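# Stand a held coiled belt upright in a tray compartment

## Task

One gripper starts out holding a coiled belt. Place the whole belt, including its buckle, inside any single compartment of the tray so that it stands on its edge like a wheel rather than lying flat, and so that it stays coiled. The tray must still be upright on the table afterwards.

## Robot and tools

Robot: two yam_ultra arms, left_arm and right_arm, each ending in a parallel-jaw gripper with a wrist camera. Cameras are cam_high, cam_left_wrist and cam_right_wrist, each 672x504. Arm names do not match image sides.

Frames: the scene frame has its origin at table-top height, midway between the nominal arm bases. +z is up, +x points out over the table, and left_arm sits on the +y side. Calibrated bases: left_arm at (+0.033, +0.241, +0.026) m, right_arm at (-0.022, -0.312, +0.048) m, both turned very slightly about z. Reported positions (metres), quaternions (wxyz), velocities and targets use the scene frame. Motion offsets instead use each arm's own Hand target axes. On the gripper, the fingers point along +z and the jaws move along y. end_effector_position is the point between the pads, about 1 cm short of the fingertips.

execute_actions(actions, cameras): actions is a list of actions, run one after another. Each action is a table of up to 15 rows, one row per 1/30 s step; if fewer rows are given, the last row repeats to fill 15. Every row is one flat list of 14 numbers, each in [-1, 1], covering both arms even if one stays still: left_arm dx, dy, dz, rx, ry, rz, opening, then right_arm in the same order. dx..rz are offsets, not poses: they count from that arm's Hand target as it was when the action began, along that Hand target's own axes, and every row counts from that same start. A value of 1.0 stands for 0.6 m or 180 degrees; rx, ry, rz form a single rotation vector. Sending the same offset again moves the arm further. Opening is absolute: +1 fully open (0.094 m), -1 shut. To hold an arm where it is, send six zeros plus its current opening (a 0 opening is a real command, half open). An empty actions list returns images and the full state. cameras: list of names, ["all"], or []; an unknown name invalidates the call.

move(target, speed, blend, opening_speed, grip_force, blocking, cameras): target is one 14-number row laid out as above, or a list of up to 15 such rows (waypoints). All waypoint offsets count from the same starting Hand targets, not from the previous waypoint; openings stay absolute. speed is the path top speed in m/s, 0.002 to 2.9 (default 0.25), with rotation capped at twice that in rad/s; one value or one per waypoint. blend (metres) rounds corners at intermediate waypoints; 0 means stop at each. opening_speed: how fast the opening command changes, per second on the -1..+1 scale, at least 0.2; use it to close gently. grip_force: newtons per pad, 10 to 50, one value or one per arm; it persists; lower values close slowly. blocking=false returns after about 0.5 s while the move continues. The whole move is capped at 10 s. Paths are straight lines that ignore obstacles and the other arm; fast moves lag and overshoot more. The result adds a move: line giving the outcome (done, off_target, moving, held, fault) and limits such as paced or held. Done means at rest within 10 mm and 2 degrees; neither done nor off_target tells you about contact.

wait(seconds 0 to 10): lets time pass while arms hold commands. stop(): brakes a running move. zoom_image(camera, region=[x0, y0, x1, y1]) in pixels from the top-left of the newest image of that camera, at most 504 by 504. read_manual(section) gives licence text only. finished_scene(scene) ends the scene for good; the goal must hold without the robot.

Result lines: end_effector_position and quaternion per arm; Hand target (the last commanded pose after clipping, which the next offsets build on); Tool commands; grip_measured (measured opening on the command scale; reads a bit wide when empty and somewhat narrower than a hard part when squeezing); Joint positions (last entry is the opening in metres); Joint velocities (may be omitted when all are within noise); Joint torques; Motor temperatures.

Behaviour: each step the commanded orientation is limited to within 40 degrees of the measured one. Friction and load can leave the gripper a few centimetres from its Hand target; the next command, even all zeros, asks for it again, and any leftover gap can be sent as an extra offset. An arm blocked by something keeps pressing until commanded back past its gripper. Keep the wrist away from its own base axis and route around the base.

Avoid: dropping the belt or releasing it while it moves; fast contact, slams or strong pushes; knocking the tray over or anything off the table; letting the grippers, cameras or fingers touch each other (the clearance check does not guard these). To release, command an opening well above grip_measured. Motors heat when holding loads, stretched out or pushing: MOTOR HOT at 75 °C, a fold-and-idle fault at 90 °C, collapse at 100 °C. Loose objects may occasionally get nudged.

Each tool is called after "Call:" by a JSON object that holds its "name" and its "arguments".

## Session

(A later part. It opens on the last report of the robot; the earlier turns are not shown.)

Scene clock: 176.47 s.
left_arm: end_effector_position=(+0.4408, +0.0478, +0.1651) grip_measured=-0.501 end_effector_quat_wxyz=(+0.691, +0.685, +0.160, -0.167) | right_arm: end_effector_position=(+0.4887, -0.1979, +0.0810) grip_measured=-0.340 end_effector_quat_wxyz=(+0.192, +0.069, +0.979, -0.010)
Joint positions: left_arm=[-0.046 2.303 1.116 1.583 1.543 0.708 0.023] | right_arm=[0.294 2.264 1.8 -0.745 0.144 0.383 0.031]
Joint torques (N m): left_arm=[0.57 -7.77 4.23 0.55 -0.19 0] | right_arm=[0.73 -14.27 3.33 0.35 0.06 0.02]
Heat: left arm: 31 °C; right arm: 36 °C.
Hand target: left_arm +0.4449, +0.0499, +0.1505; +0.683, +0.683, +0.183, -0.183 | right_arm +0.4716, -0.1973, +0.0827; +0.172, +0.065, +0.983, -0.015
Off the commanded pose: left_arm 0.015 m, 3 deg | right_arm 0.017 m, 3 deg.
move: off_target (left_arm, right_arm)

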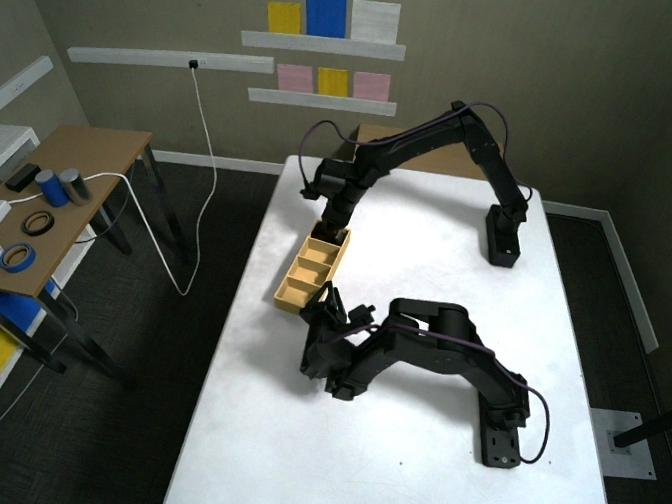

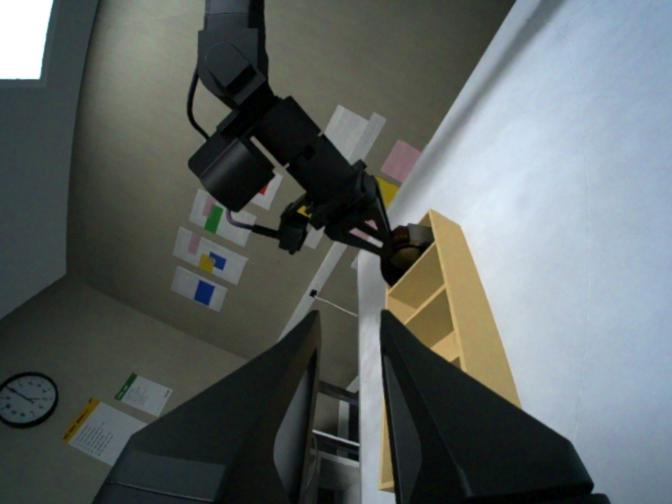

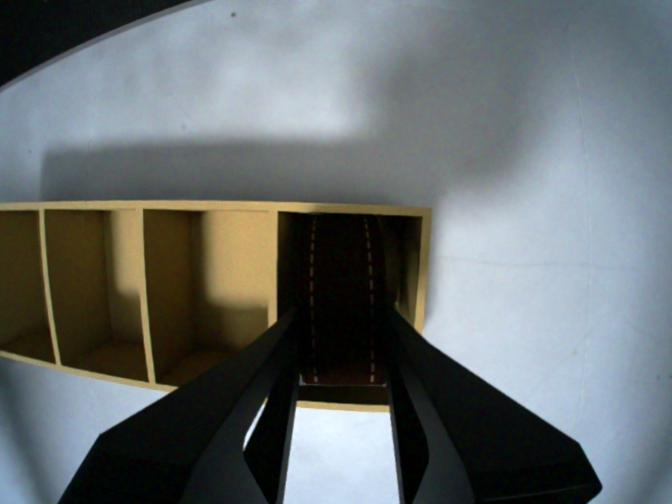

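Call:
{"name": "move", "arguments": {"target": [0,0,0,0,0,0,-0.5,0.0325,-0.0039,0.0024,0.0113,0.1019,0.0313,-0.8], "speed": 0.1, "cameras": ["all"]}}

Call:
{"name": "zoom_image", "arguments": {"camera": "cam_high", "region": [290, 205, 370, 275]}}

Call:
{"name": "zoom_image", "arguments": {"camera": "cam_left_wrist", "region": [360, 180, 480, 310]}}

Call:
{"name": "zoom_image", "arguments": {"camera": "cam_right_wrist", "region": [240, 140, 460, 420]}}

Scene clock: 181.33 s.
left_arm: end_effector_position=(+0.4408, +0.0478, +0.1651) grip_measured=-0.501 end_effector_quat_wxyz=(+0.691, +0.685, +0.160, -0.167) | right_arm: end_effector_position=(+0.4629, -0.1951, +0.0818) grip_measured=-0.340 end_effector_quat_wxyz=(+0.041, +0.114, +0.993, -0.010)
Joint positions: left_arm=[-0.046 2.303 1.116 1.583 1.543 0.708 0.023] | right_arm=[0.278 2.483 2.255 -1.273 0.048 0.481 0.031]
Joint torques (N m): left_arm=[0.57 -7.77 4.23 0.55 -0.19 0] | right_arm=[-0.39 -10.99 6.84 -0.17 -0.02 0.02]
Heat: left arm: 31 °C; right arm: 37 °C.
Hand target: left_arm +0.4449, +0.0499, +0.1505; +0.683, +0.683, +0.183, -0.183 | right_arm +0.4536, -0.1973, +0.0748; +0.012, +0.118, +0.993, -0.013
Off the commanded pose: left_arm 0.015 m, 3 deg | right_arm 0.012 m, 3 deg.
move: off_target (left_arm, right_arm)

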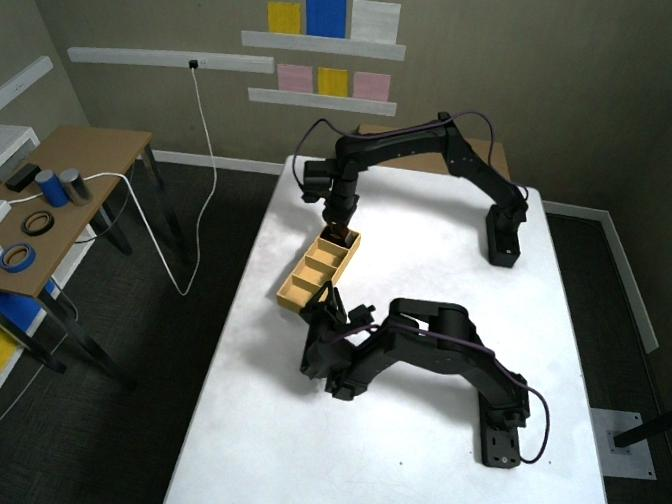

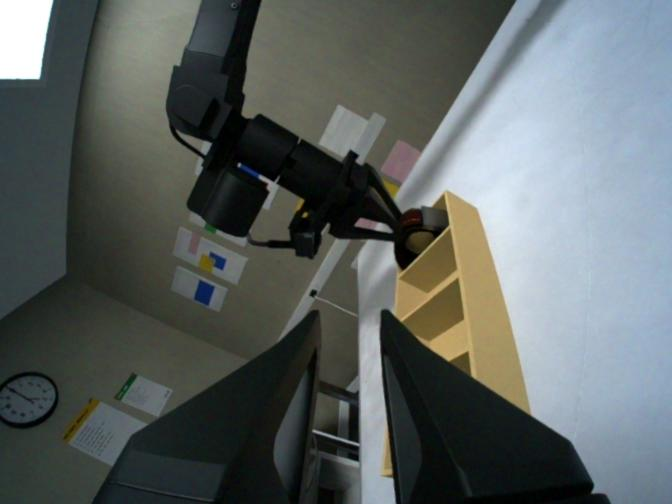

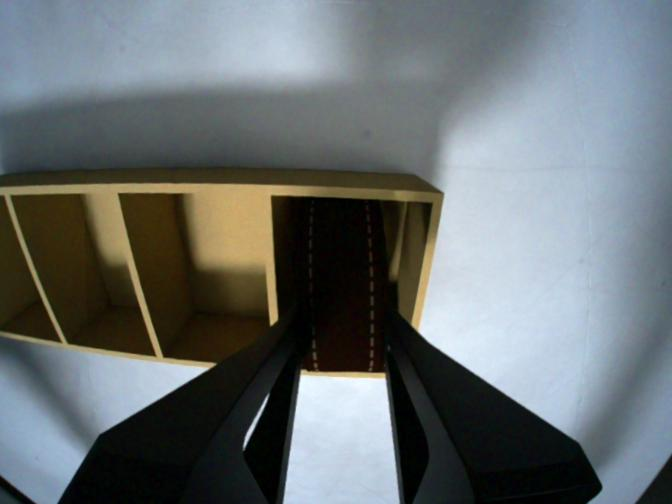

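Scaled by 6.300 from the camera's 672x504 image, which has a finer 960x720 frame.

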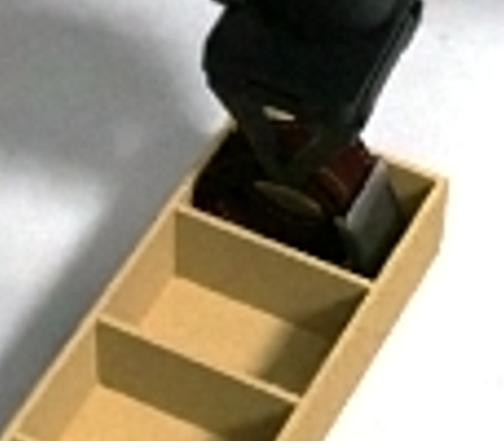

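Scaled by 3.877 from the camera's 672x504 image, which has a finer 960x720 frame.

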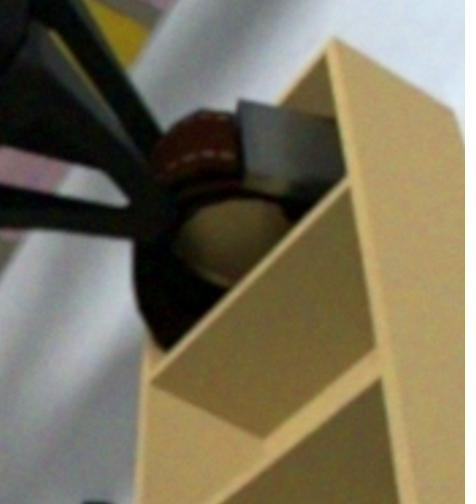

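Scaled by 1.800 from the camera's 672x504 image, which has a finer 960x720 frame.

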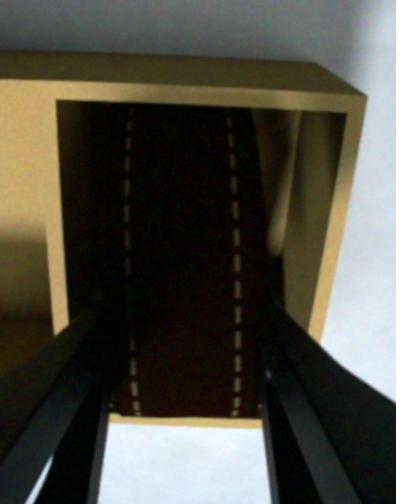

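Call:
{"name": "move", "arguments": {"target": [0,0,0,0,0,0,-0.5,-0.005,-0.005,0.022,0,0,0,-0.8], "speed": 0.06, "cameras": ["all"]}}

Call:
{"name": "zoom_image", "arguments": {"camera": "cam_high", "region": [290, 205, 370, 275]}}

Call:
{"name": "zoom_image", "arguments": {"camera": "cam_left_wrist", "region": [360, 180, 480, 310]}}

Call:
{"name": "zoom_image", "arguments": {"camera": "cam_right_wrist", "region": [240, 140, 460, 420]}}

Scene clock: 184.03 s.
left_arm: end_effector_position=(+0.4408, +0.0478, +0.1651) grip_measured=-0.501 end_effector_quat_wxyz=(+0.691, +0.685, +0.160, -0.167) | right_arm: end_effector_position=(+0.4637, -0.1987, +0.0812) grip_measured=-0.340 end_effector_quat_wxyz=(+0.040, +0.119, +0.992, -0.009)
Joint positions: left_arm=[-0.046 2.303 1.116 1.583 1.543 0.708 0.023] | right_arm=[0.27 2.484 2.255 -1.273 0.046 0.481 0.031]
Joint torques (N m): left_arm=[0.55 -7.77 4.23 0.55 -0.19 0] | right_arm=[-0.5 -10.22 4.42 0.2 -0.09 -0.08]
Heat: left arm: 31 °C; right arm: 36 °C.
Hand target: left_arm +0.4449, +0.0499, +0.1505; +0.683, +0.683, +0.183, -0.183 | right_arm +0.4561, -0.2013, +0.0618; +0.012, +0.118, +0.993, -0.013
Off the commanded pose: left_arm 0.015 m, 3 deg | right_arm 0.021 m, 3 deg.
move: off_target (left_arm, right_arm)

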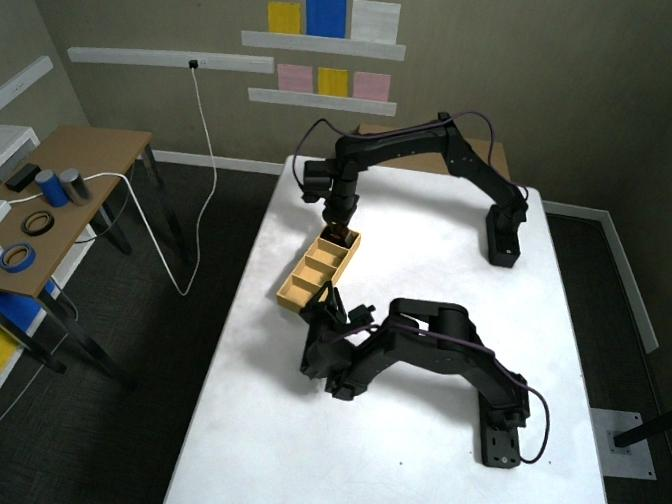

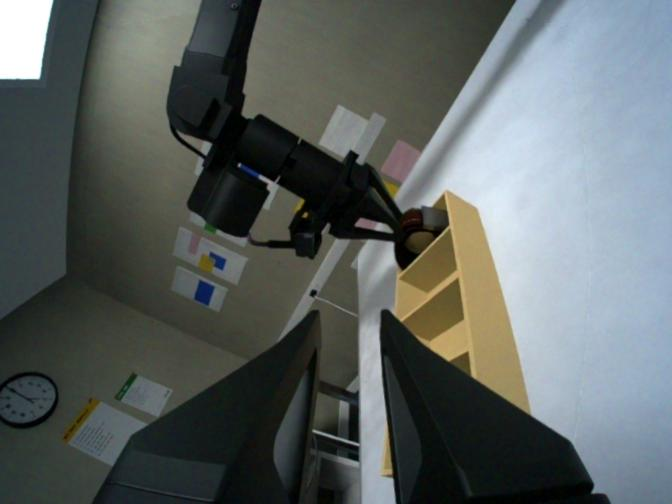

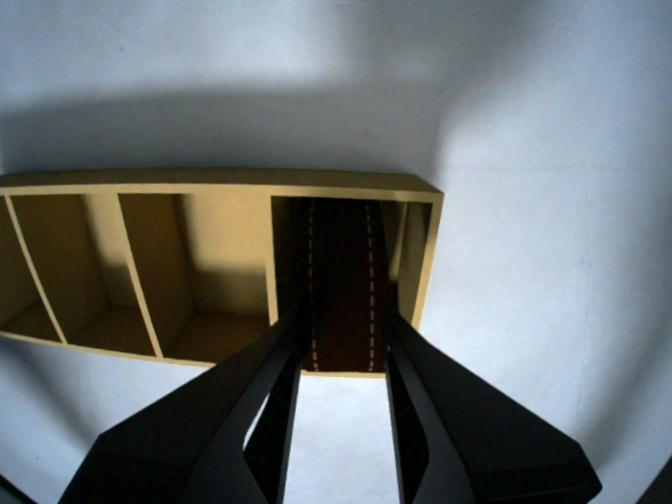

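Scaled by 6.300 from the camera's 672x504 image, which has a finer 960x720 frame.

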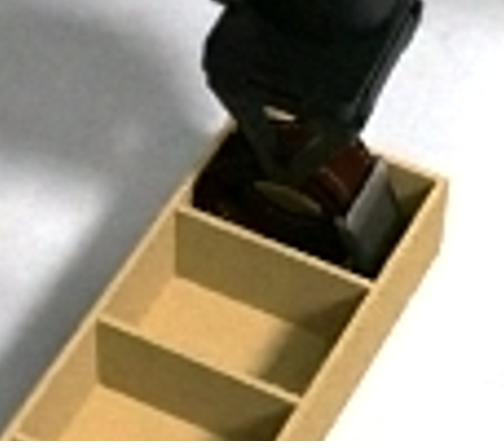

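Scaled by 3.877 from the camera's 672x504 image, which has a finer 960x720 frame.

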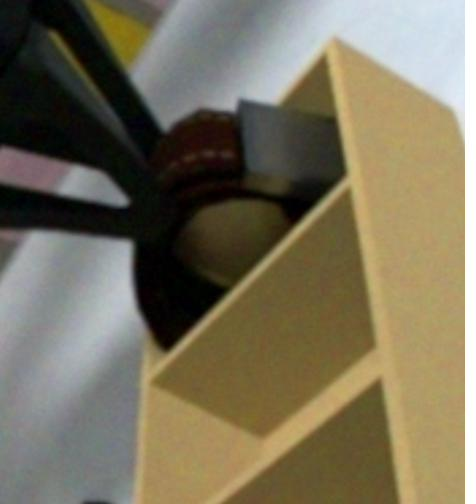

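Scaled by 1.800 from the camera's 672x504 image, which has a finer 960x720 frame.

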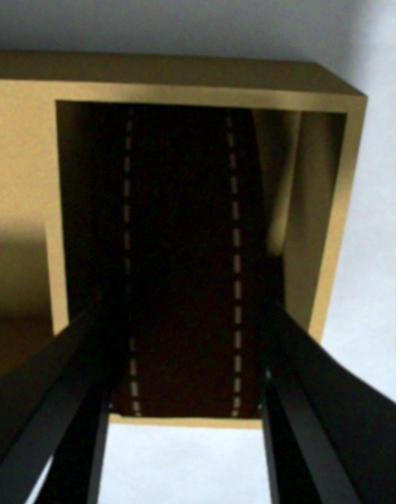

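Call:
{"name": "move", "arguments": {"target": [0,0,0,0,0,0,-0.5,0,0,0.022,0,0,0,-0.8], "speed": 0.06}}

Scene clock: 185.40 s.
left_arm: end_effector_position=(+0.4408, +0.0478, +0.1651) grip_measured=-0.501 end_effector_quat_wxyz=(+0.691, +0.685, +0.160, -0.167) | right_arm: end_effector_position=(+0.4640, -0.1985, +0.0771) grip_measured=-0.340 end_effector_quat_wxyz=(+0.041, +0.119, +0.992, -0.009)
Joint positions: left_arm=[-0.046 2.303 1.116 1.583 1.543 0.708 0.023] | right_arm=[0.27 2.484 2.239 -1.255 0.045 0.481 0.031]
Joint torques (N m): left_arm=[0.55 -7.77 4.23 0.55 -0.2 0] | right_arm=[-0.58 -9.99 2.22 0.48 -0.08 -0.09]
Heat: left arm: 31 °C; right arm: 36 °C.
Hand target: left_arm +0.4449, +0.0499, +0.1505; +0.683, +0.683, +0.183, -0.183 | right_arm +0.4563, -0.2017, +0.0485; +0.012, +0.118, +0.993, -0.013
Off the commanded pose: left_arm 0.015 m, 3 deg | right_arm 0.030 m, 3 deg.
move: off_target (left_arm, right_arm)

Call:
{"name": "move", "arguments": {"target": [0,0,0,0,0,0,-0.5,0,0,0.016,0,0,0,-0.8], "speed": 0.06, "cameras": ["all"]}}

Call:
{"name": "zoom_image", "arguments": {"camera": "cam_high", "region": [290, 205, 370, 275]}}

Call:
{"name": "zoom_image", "arguments": {"camera": "cam_left_wrist", "region": [360, 180, 480, 310]}}

Scene clock: 186.73 s.
left_arm: end_effector_position=(+0.4408, +0.0478, +0.1651) grip_measured=-0.501 end_effector_quat_wxyz=(+0.691, +0.685, +0.160, -0.167) | right_arm: end_effector_position=(+0.4634, -0.1986, +0.0736) grip_measured=-0.341 end_effector_quat_wxyz=(+0.041, +0.119, +0.992, -0.008)
Joint positions: left_arm=[-0.046 2.303 1.116 1.583 1.543 0.708 0.023] | right_arm=[0.27 2.479 2.216 -1.236 0.045 0.481 0.031]
Joint torques (N m): left_arm=[0.57 -7.77 4.23 0.55 -0.19 0.01] | right_arm=[-0.61 -9.33 1.62 0.6 -0.07 -0.09]
Heat: left arm: 31 °C; right arm: 36 °C.
Hand target: left_arm +0.4449, +0.0499, +0.1505; +0.683, +0.683, +0.183, -0.183 | right_arm +0.4565, -0.2020, +0.0389; +0.012, +0.118, +0.993, -0.013
Off the commanded pose: left_arm 0.015 m, 3 deg | right_arm 0.036 m, 3 deg.
move: off_target (left_arm, right_arm)

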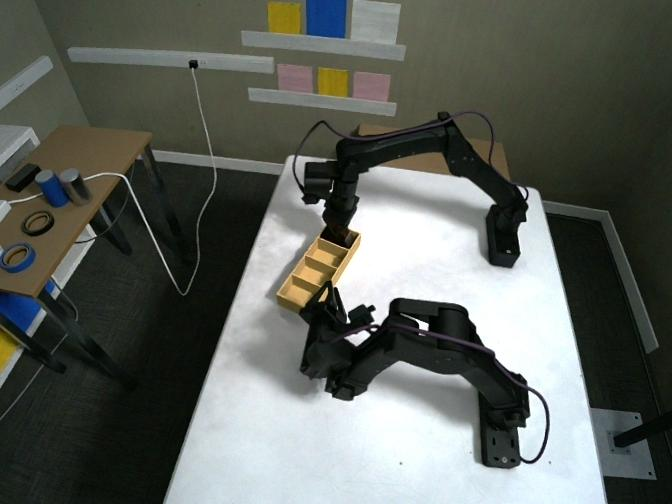

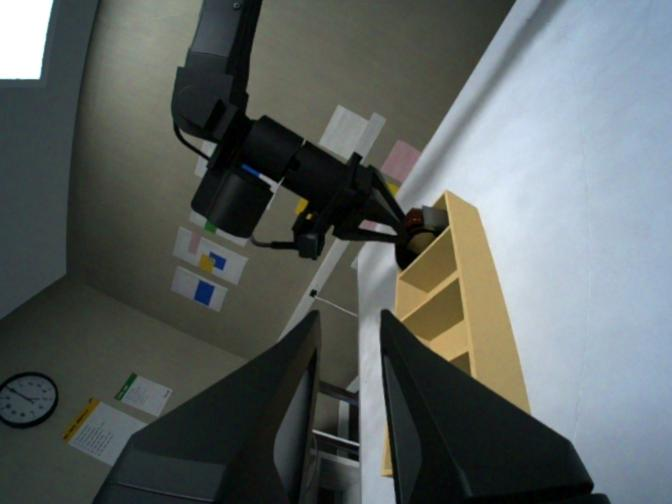

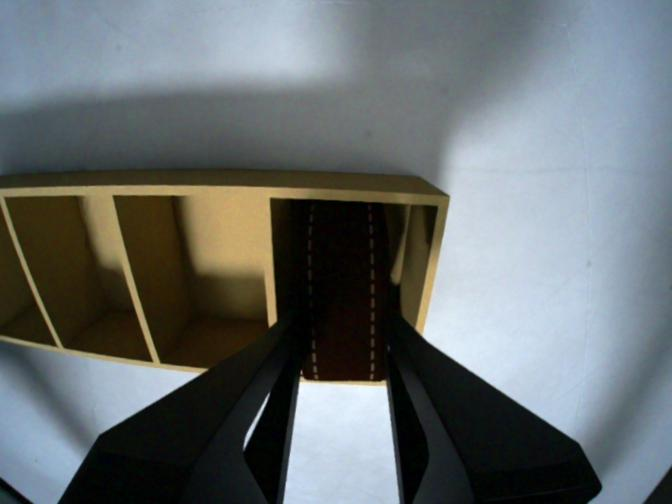

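Scaled by 6.300 from the camera's 672x504 image, which has a finer 960x720 frame.

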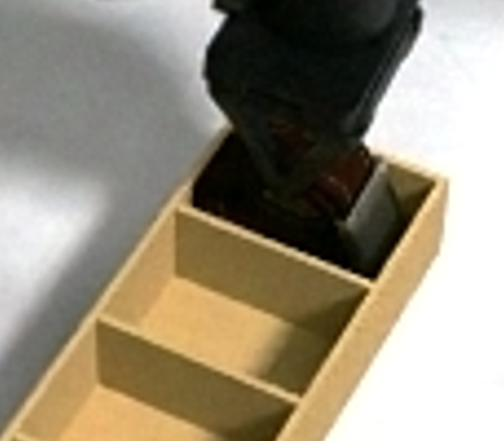

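Scaled by 3.877 from the camera's 672x504 image, which has a finer 960x720 frame.

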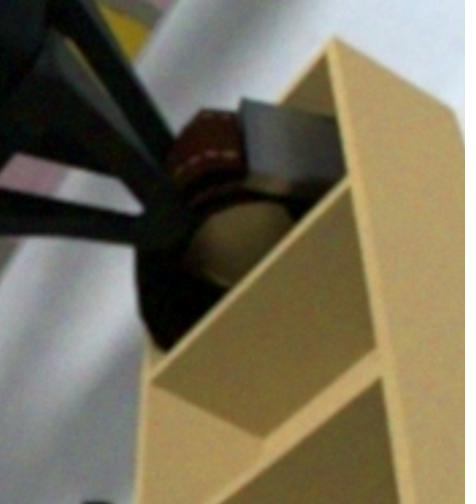

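Call:
{"name": "move", "arguments": {"target": [0,0,0,0,0,0,-0.5,-0.0113,0.0068,-0.0578,0,0,0,-0.8], "speed": 0.08, "cameras": ["all"]}}

Call:
{"name": "zoom_image", "arguments": {"camera": "cam_left_wrist", "region": [360, 180, 480, 310]}}

Call:
{"name": "zoom_image", "arguments": {"camera": "cam_right_wrist", "region": [240, 140, 460, 420]}}

Scene clock: 189.67 s.
left_arm: end_effector_position=(+0.4408, +0.0478, +0.1651) grip_measured=-0.501 end_effector_quat_wxyz=(+0.691, +0.685, +0.160, -0.167) | right_arm: end_effector_position=(+0.4653, -0.1975, +0.0793) grip_measured=-0.341 end_effector_quat_wxyz=(+0.026, +0.118, +0.993, -0.013)
Joint positions: left_arm=[-0.046 2.303 1.116 1.583 1.543 0.708 0.023] | right_arm=[0.27 2.548 2.368 -1.352 0.042 0.481 0.031]
Joint torques (N m): left_arm=[0.57 -7.77 4.23 0.55 -0.2 0] | right_arm=[-0.34 -11.29 7.09 0.03 -0.05 -0.07]
Heat: left arm: 31 °C; right arm: 36 °C.
Hand target: left_arm +0.4449, +0.0499, +0.1505; +0.683, +0.683, +0.183, -0.183 | right_arm +0.4633, -0.1985, +0.0736; +0.012, +0.118, +0.993, -0.013
Off the commanded pose: left_arm 0.015 m, 3 deg | right_arm 0.006 m, 2 deg.
move: off_target (left_arm)

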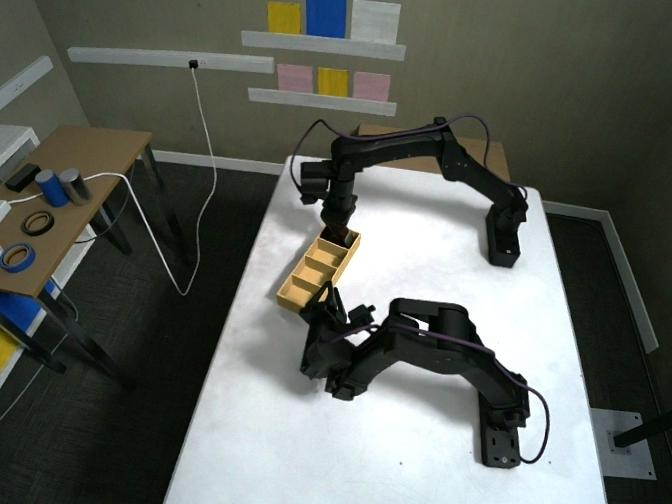

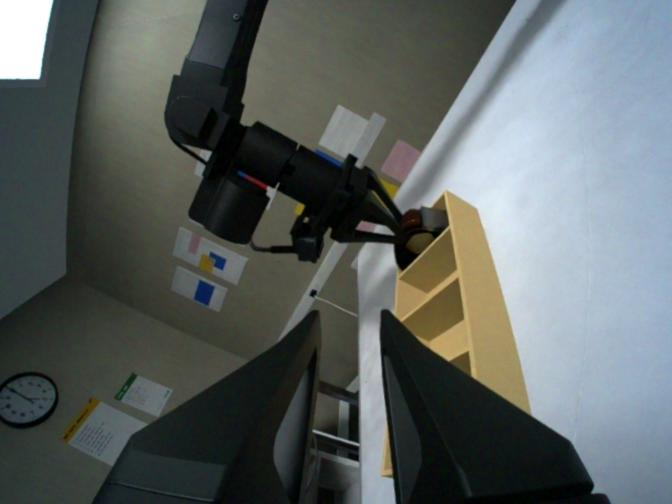

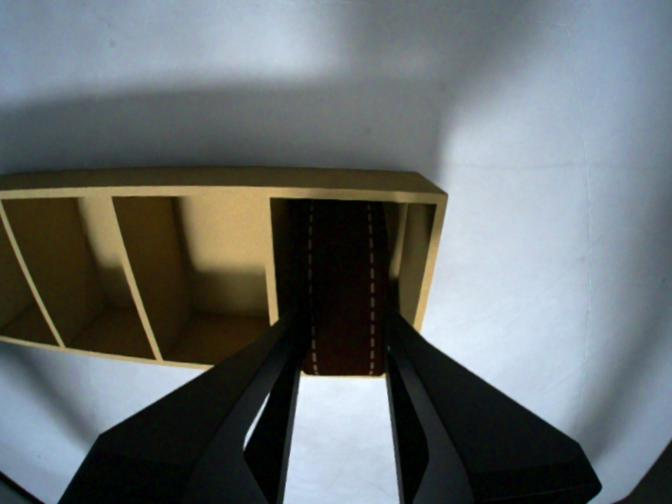

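Scaled by 3.877 from the camera's 672x504 image, which has a finer 960x720 frame.

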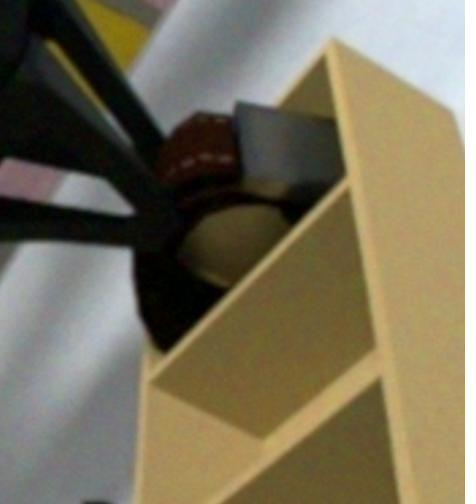

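Scaled by 1.800 from the camera's 672x504 image, which has a finer 960x720 frame.

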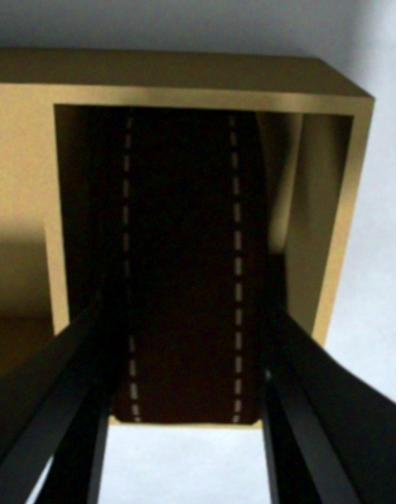

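Call:
{"name": "move", "arguments": {"target": [[0,0,0,0,0,0,-0.5,0,0,0,0,0,0,-0.12],[0,0,0,0,0,0,-0.5,0,0,-0.2,0,0,0,-0.12]], "speed": [0.06, 0.1], "opening_speed": 0.4, "cameras": ["all"]}}

Call:
{"name": "zoom_image", "arguments": {"camera": "cam_left_wrist", "region": [360, 180, 480, 310]}}

Call:
{"name": "zoom_image", "arguments": {"camera": "cam_high", "region": [290, 205, 370, 275]}}

Call:
{"name": "zoom_image", "arguments": {"camera": "cam_right_wrist", "region": [220, 80, 460, 320]}}

Scene clock: 194.50 s.
left_arm: end_effector_position=(+0.4408, +0.0478, +0.1651) grip_measured=-0.501 end_effector_quat_wxyz=(+0.691, +0.685, +0.160, -0.167) | right_arm: end_effector_position=(+0.4628, -0.1968, +0.1693) grip_measured=-0.122 end_effector_quat_wxyz=(+0.069, +0.119, +0.990, +0.008)
Joint positions: left_arm=[-0.046 2.303 1.116 1.583 1.543 0.708 0.023] | right_arm=[0.27 2.477 2.593 -1.551 0.035 0.481 0.041]
Joint torques (N m): left_arm=[0.57 -7.77 4.23 0.55 -0.19 0] | right_arm=[0.34 -16.38 5.38 0.32 0.04 -0.04]
Heat: left arm: 31 °C; right arm: 36 °C.
Hand target: left_arm +0.4449, +0.0499, +0.1505; +0.683, +0.683, +0.183, -0.183 | right_arm +0.4609, -0.1951, +0.1936; +0.012, +0.118, +0.993, -0.013
Off the commanded pose: left_arm 0.015 m, 3 deg | right_arm 0.024 m, 7 deg.
joint sent to its limit (right arm) — joint 4 (wrist pitch), lower limit. The joint targets are off in orientation, not in position.
move: off_target (left_arm, right_arm)

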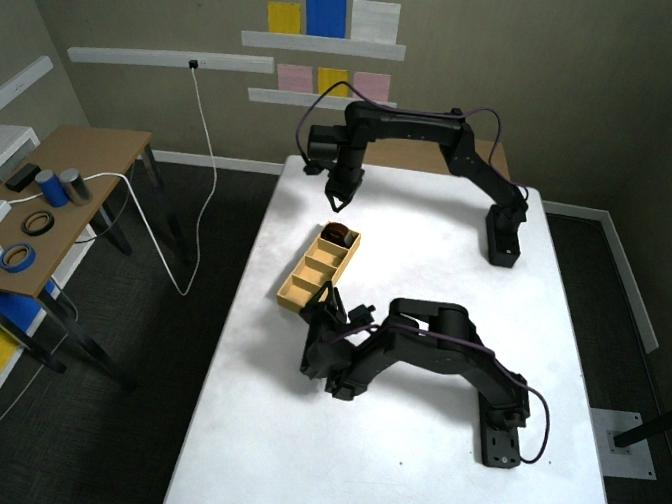

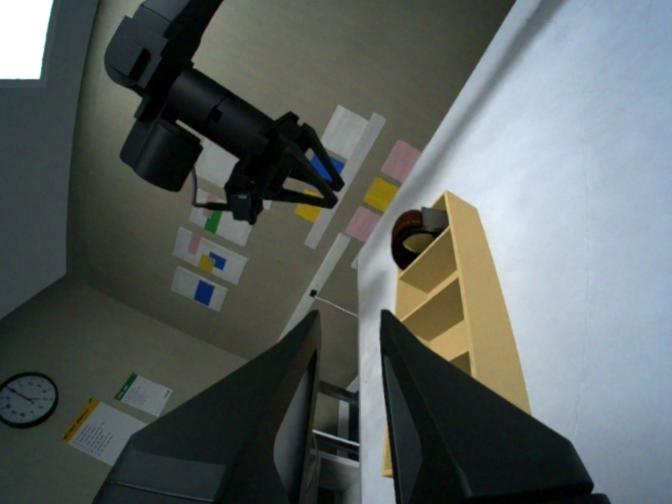

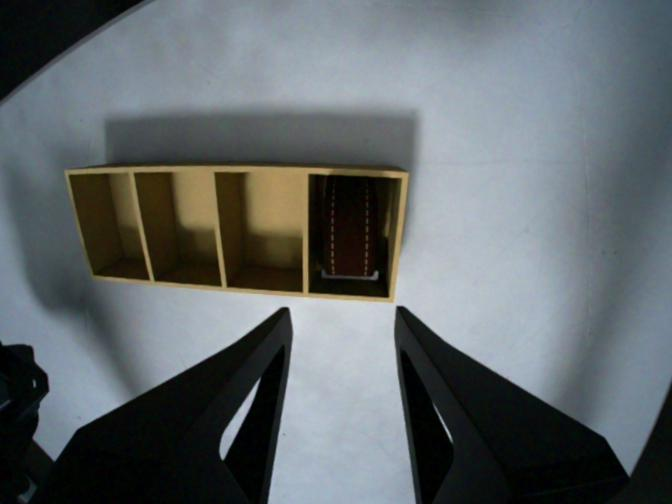

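Scaled by 3.877 from the camera's 672x504 image, which has a finer 960x720 frame.

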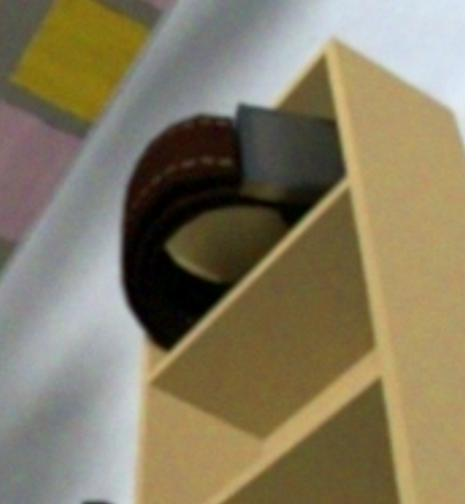

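Scaled by 6.300 from the camera's 672x504 image, which has a finer 960x720 frame.

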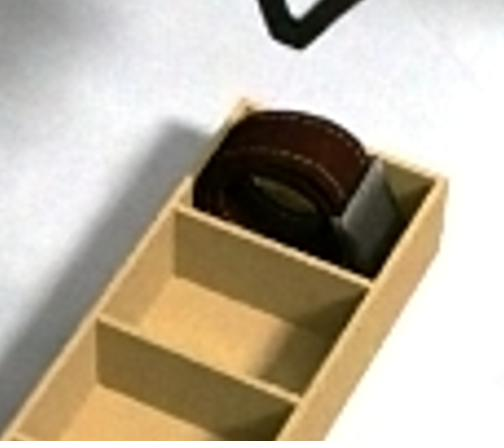

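Scaled by 2.100 from the camera's 672x504 image, which has a finer 960x720 frame.

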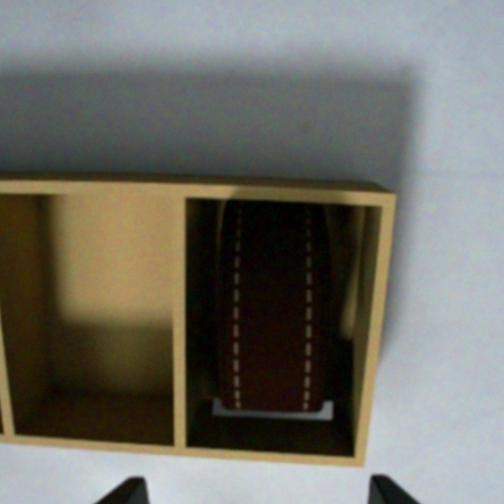

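Call:
{"name": "finished_scene", "arguments": {"scene": 3}}

The scene is finished: the task was done.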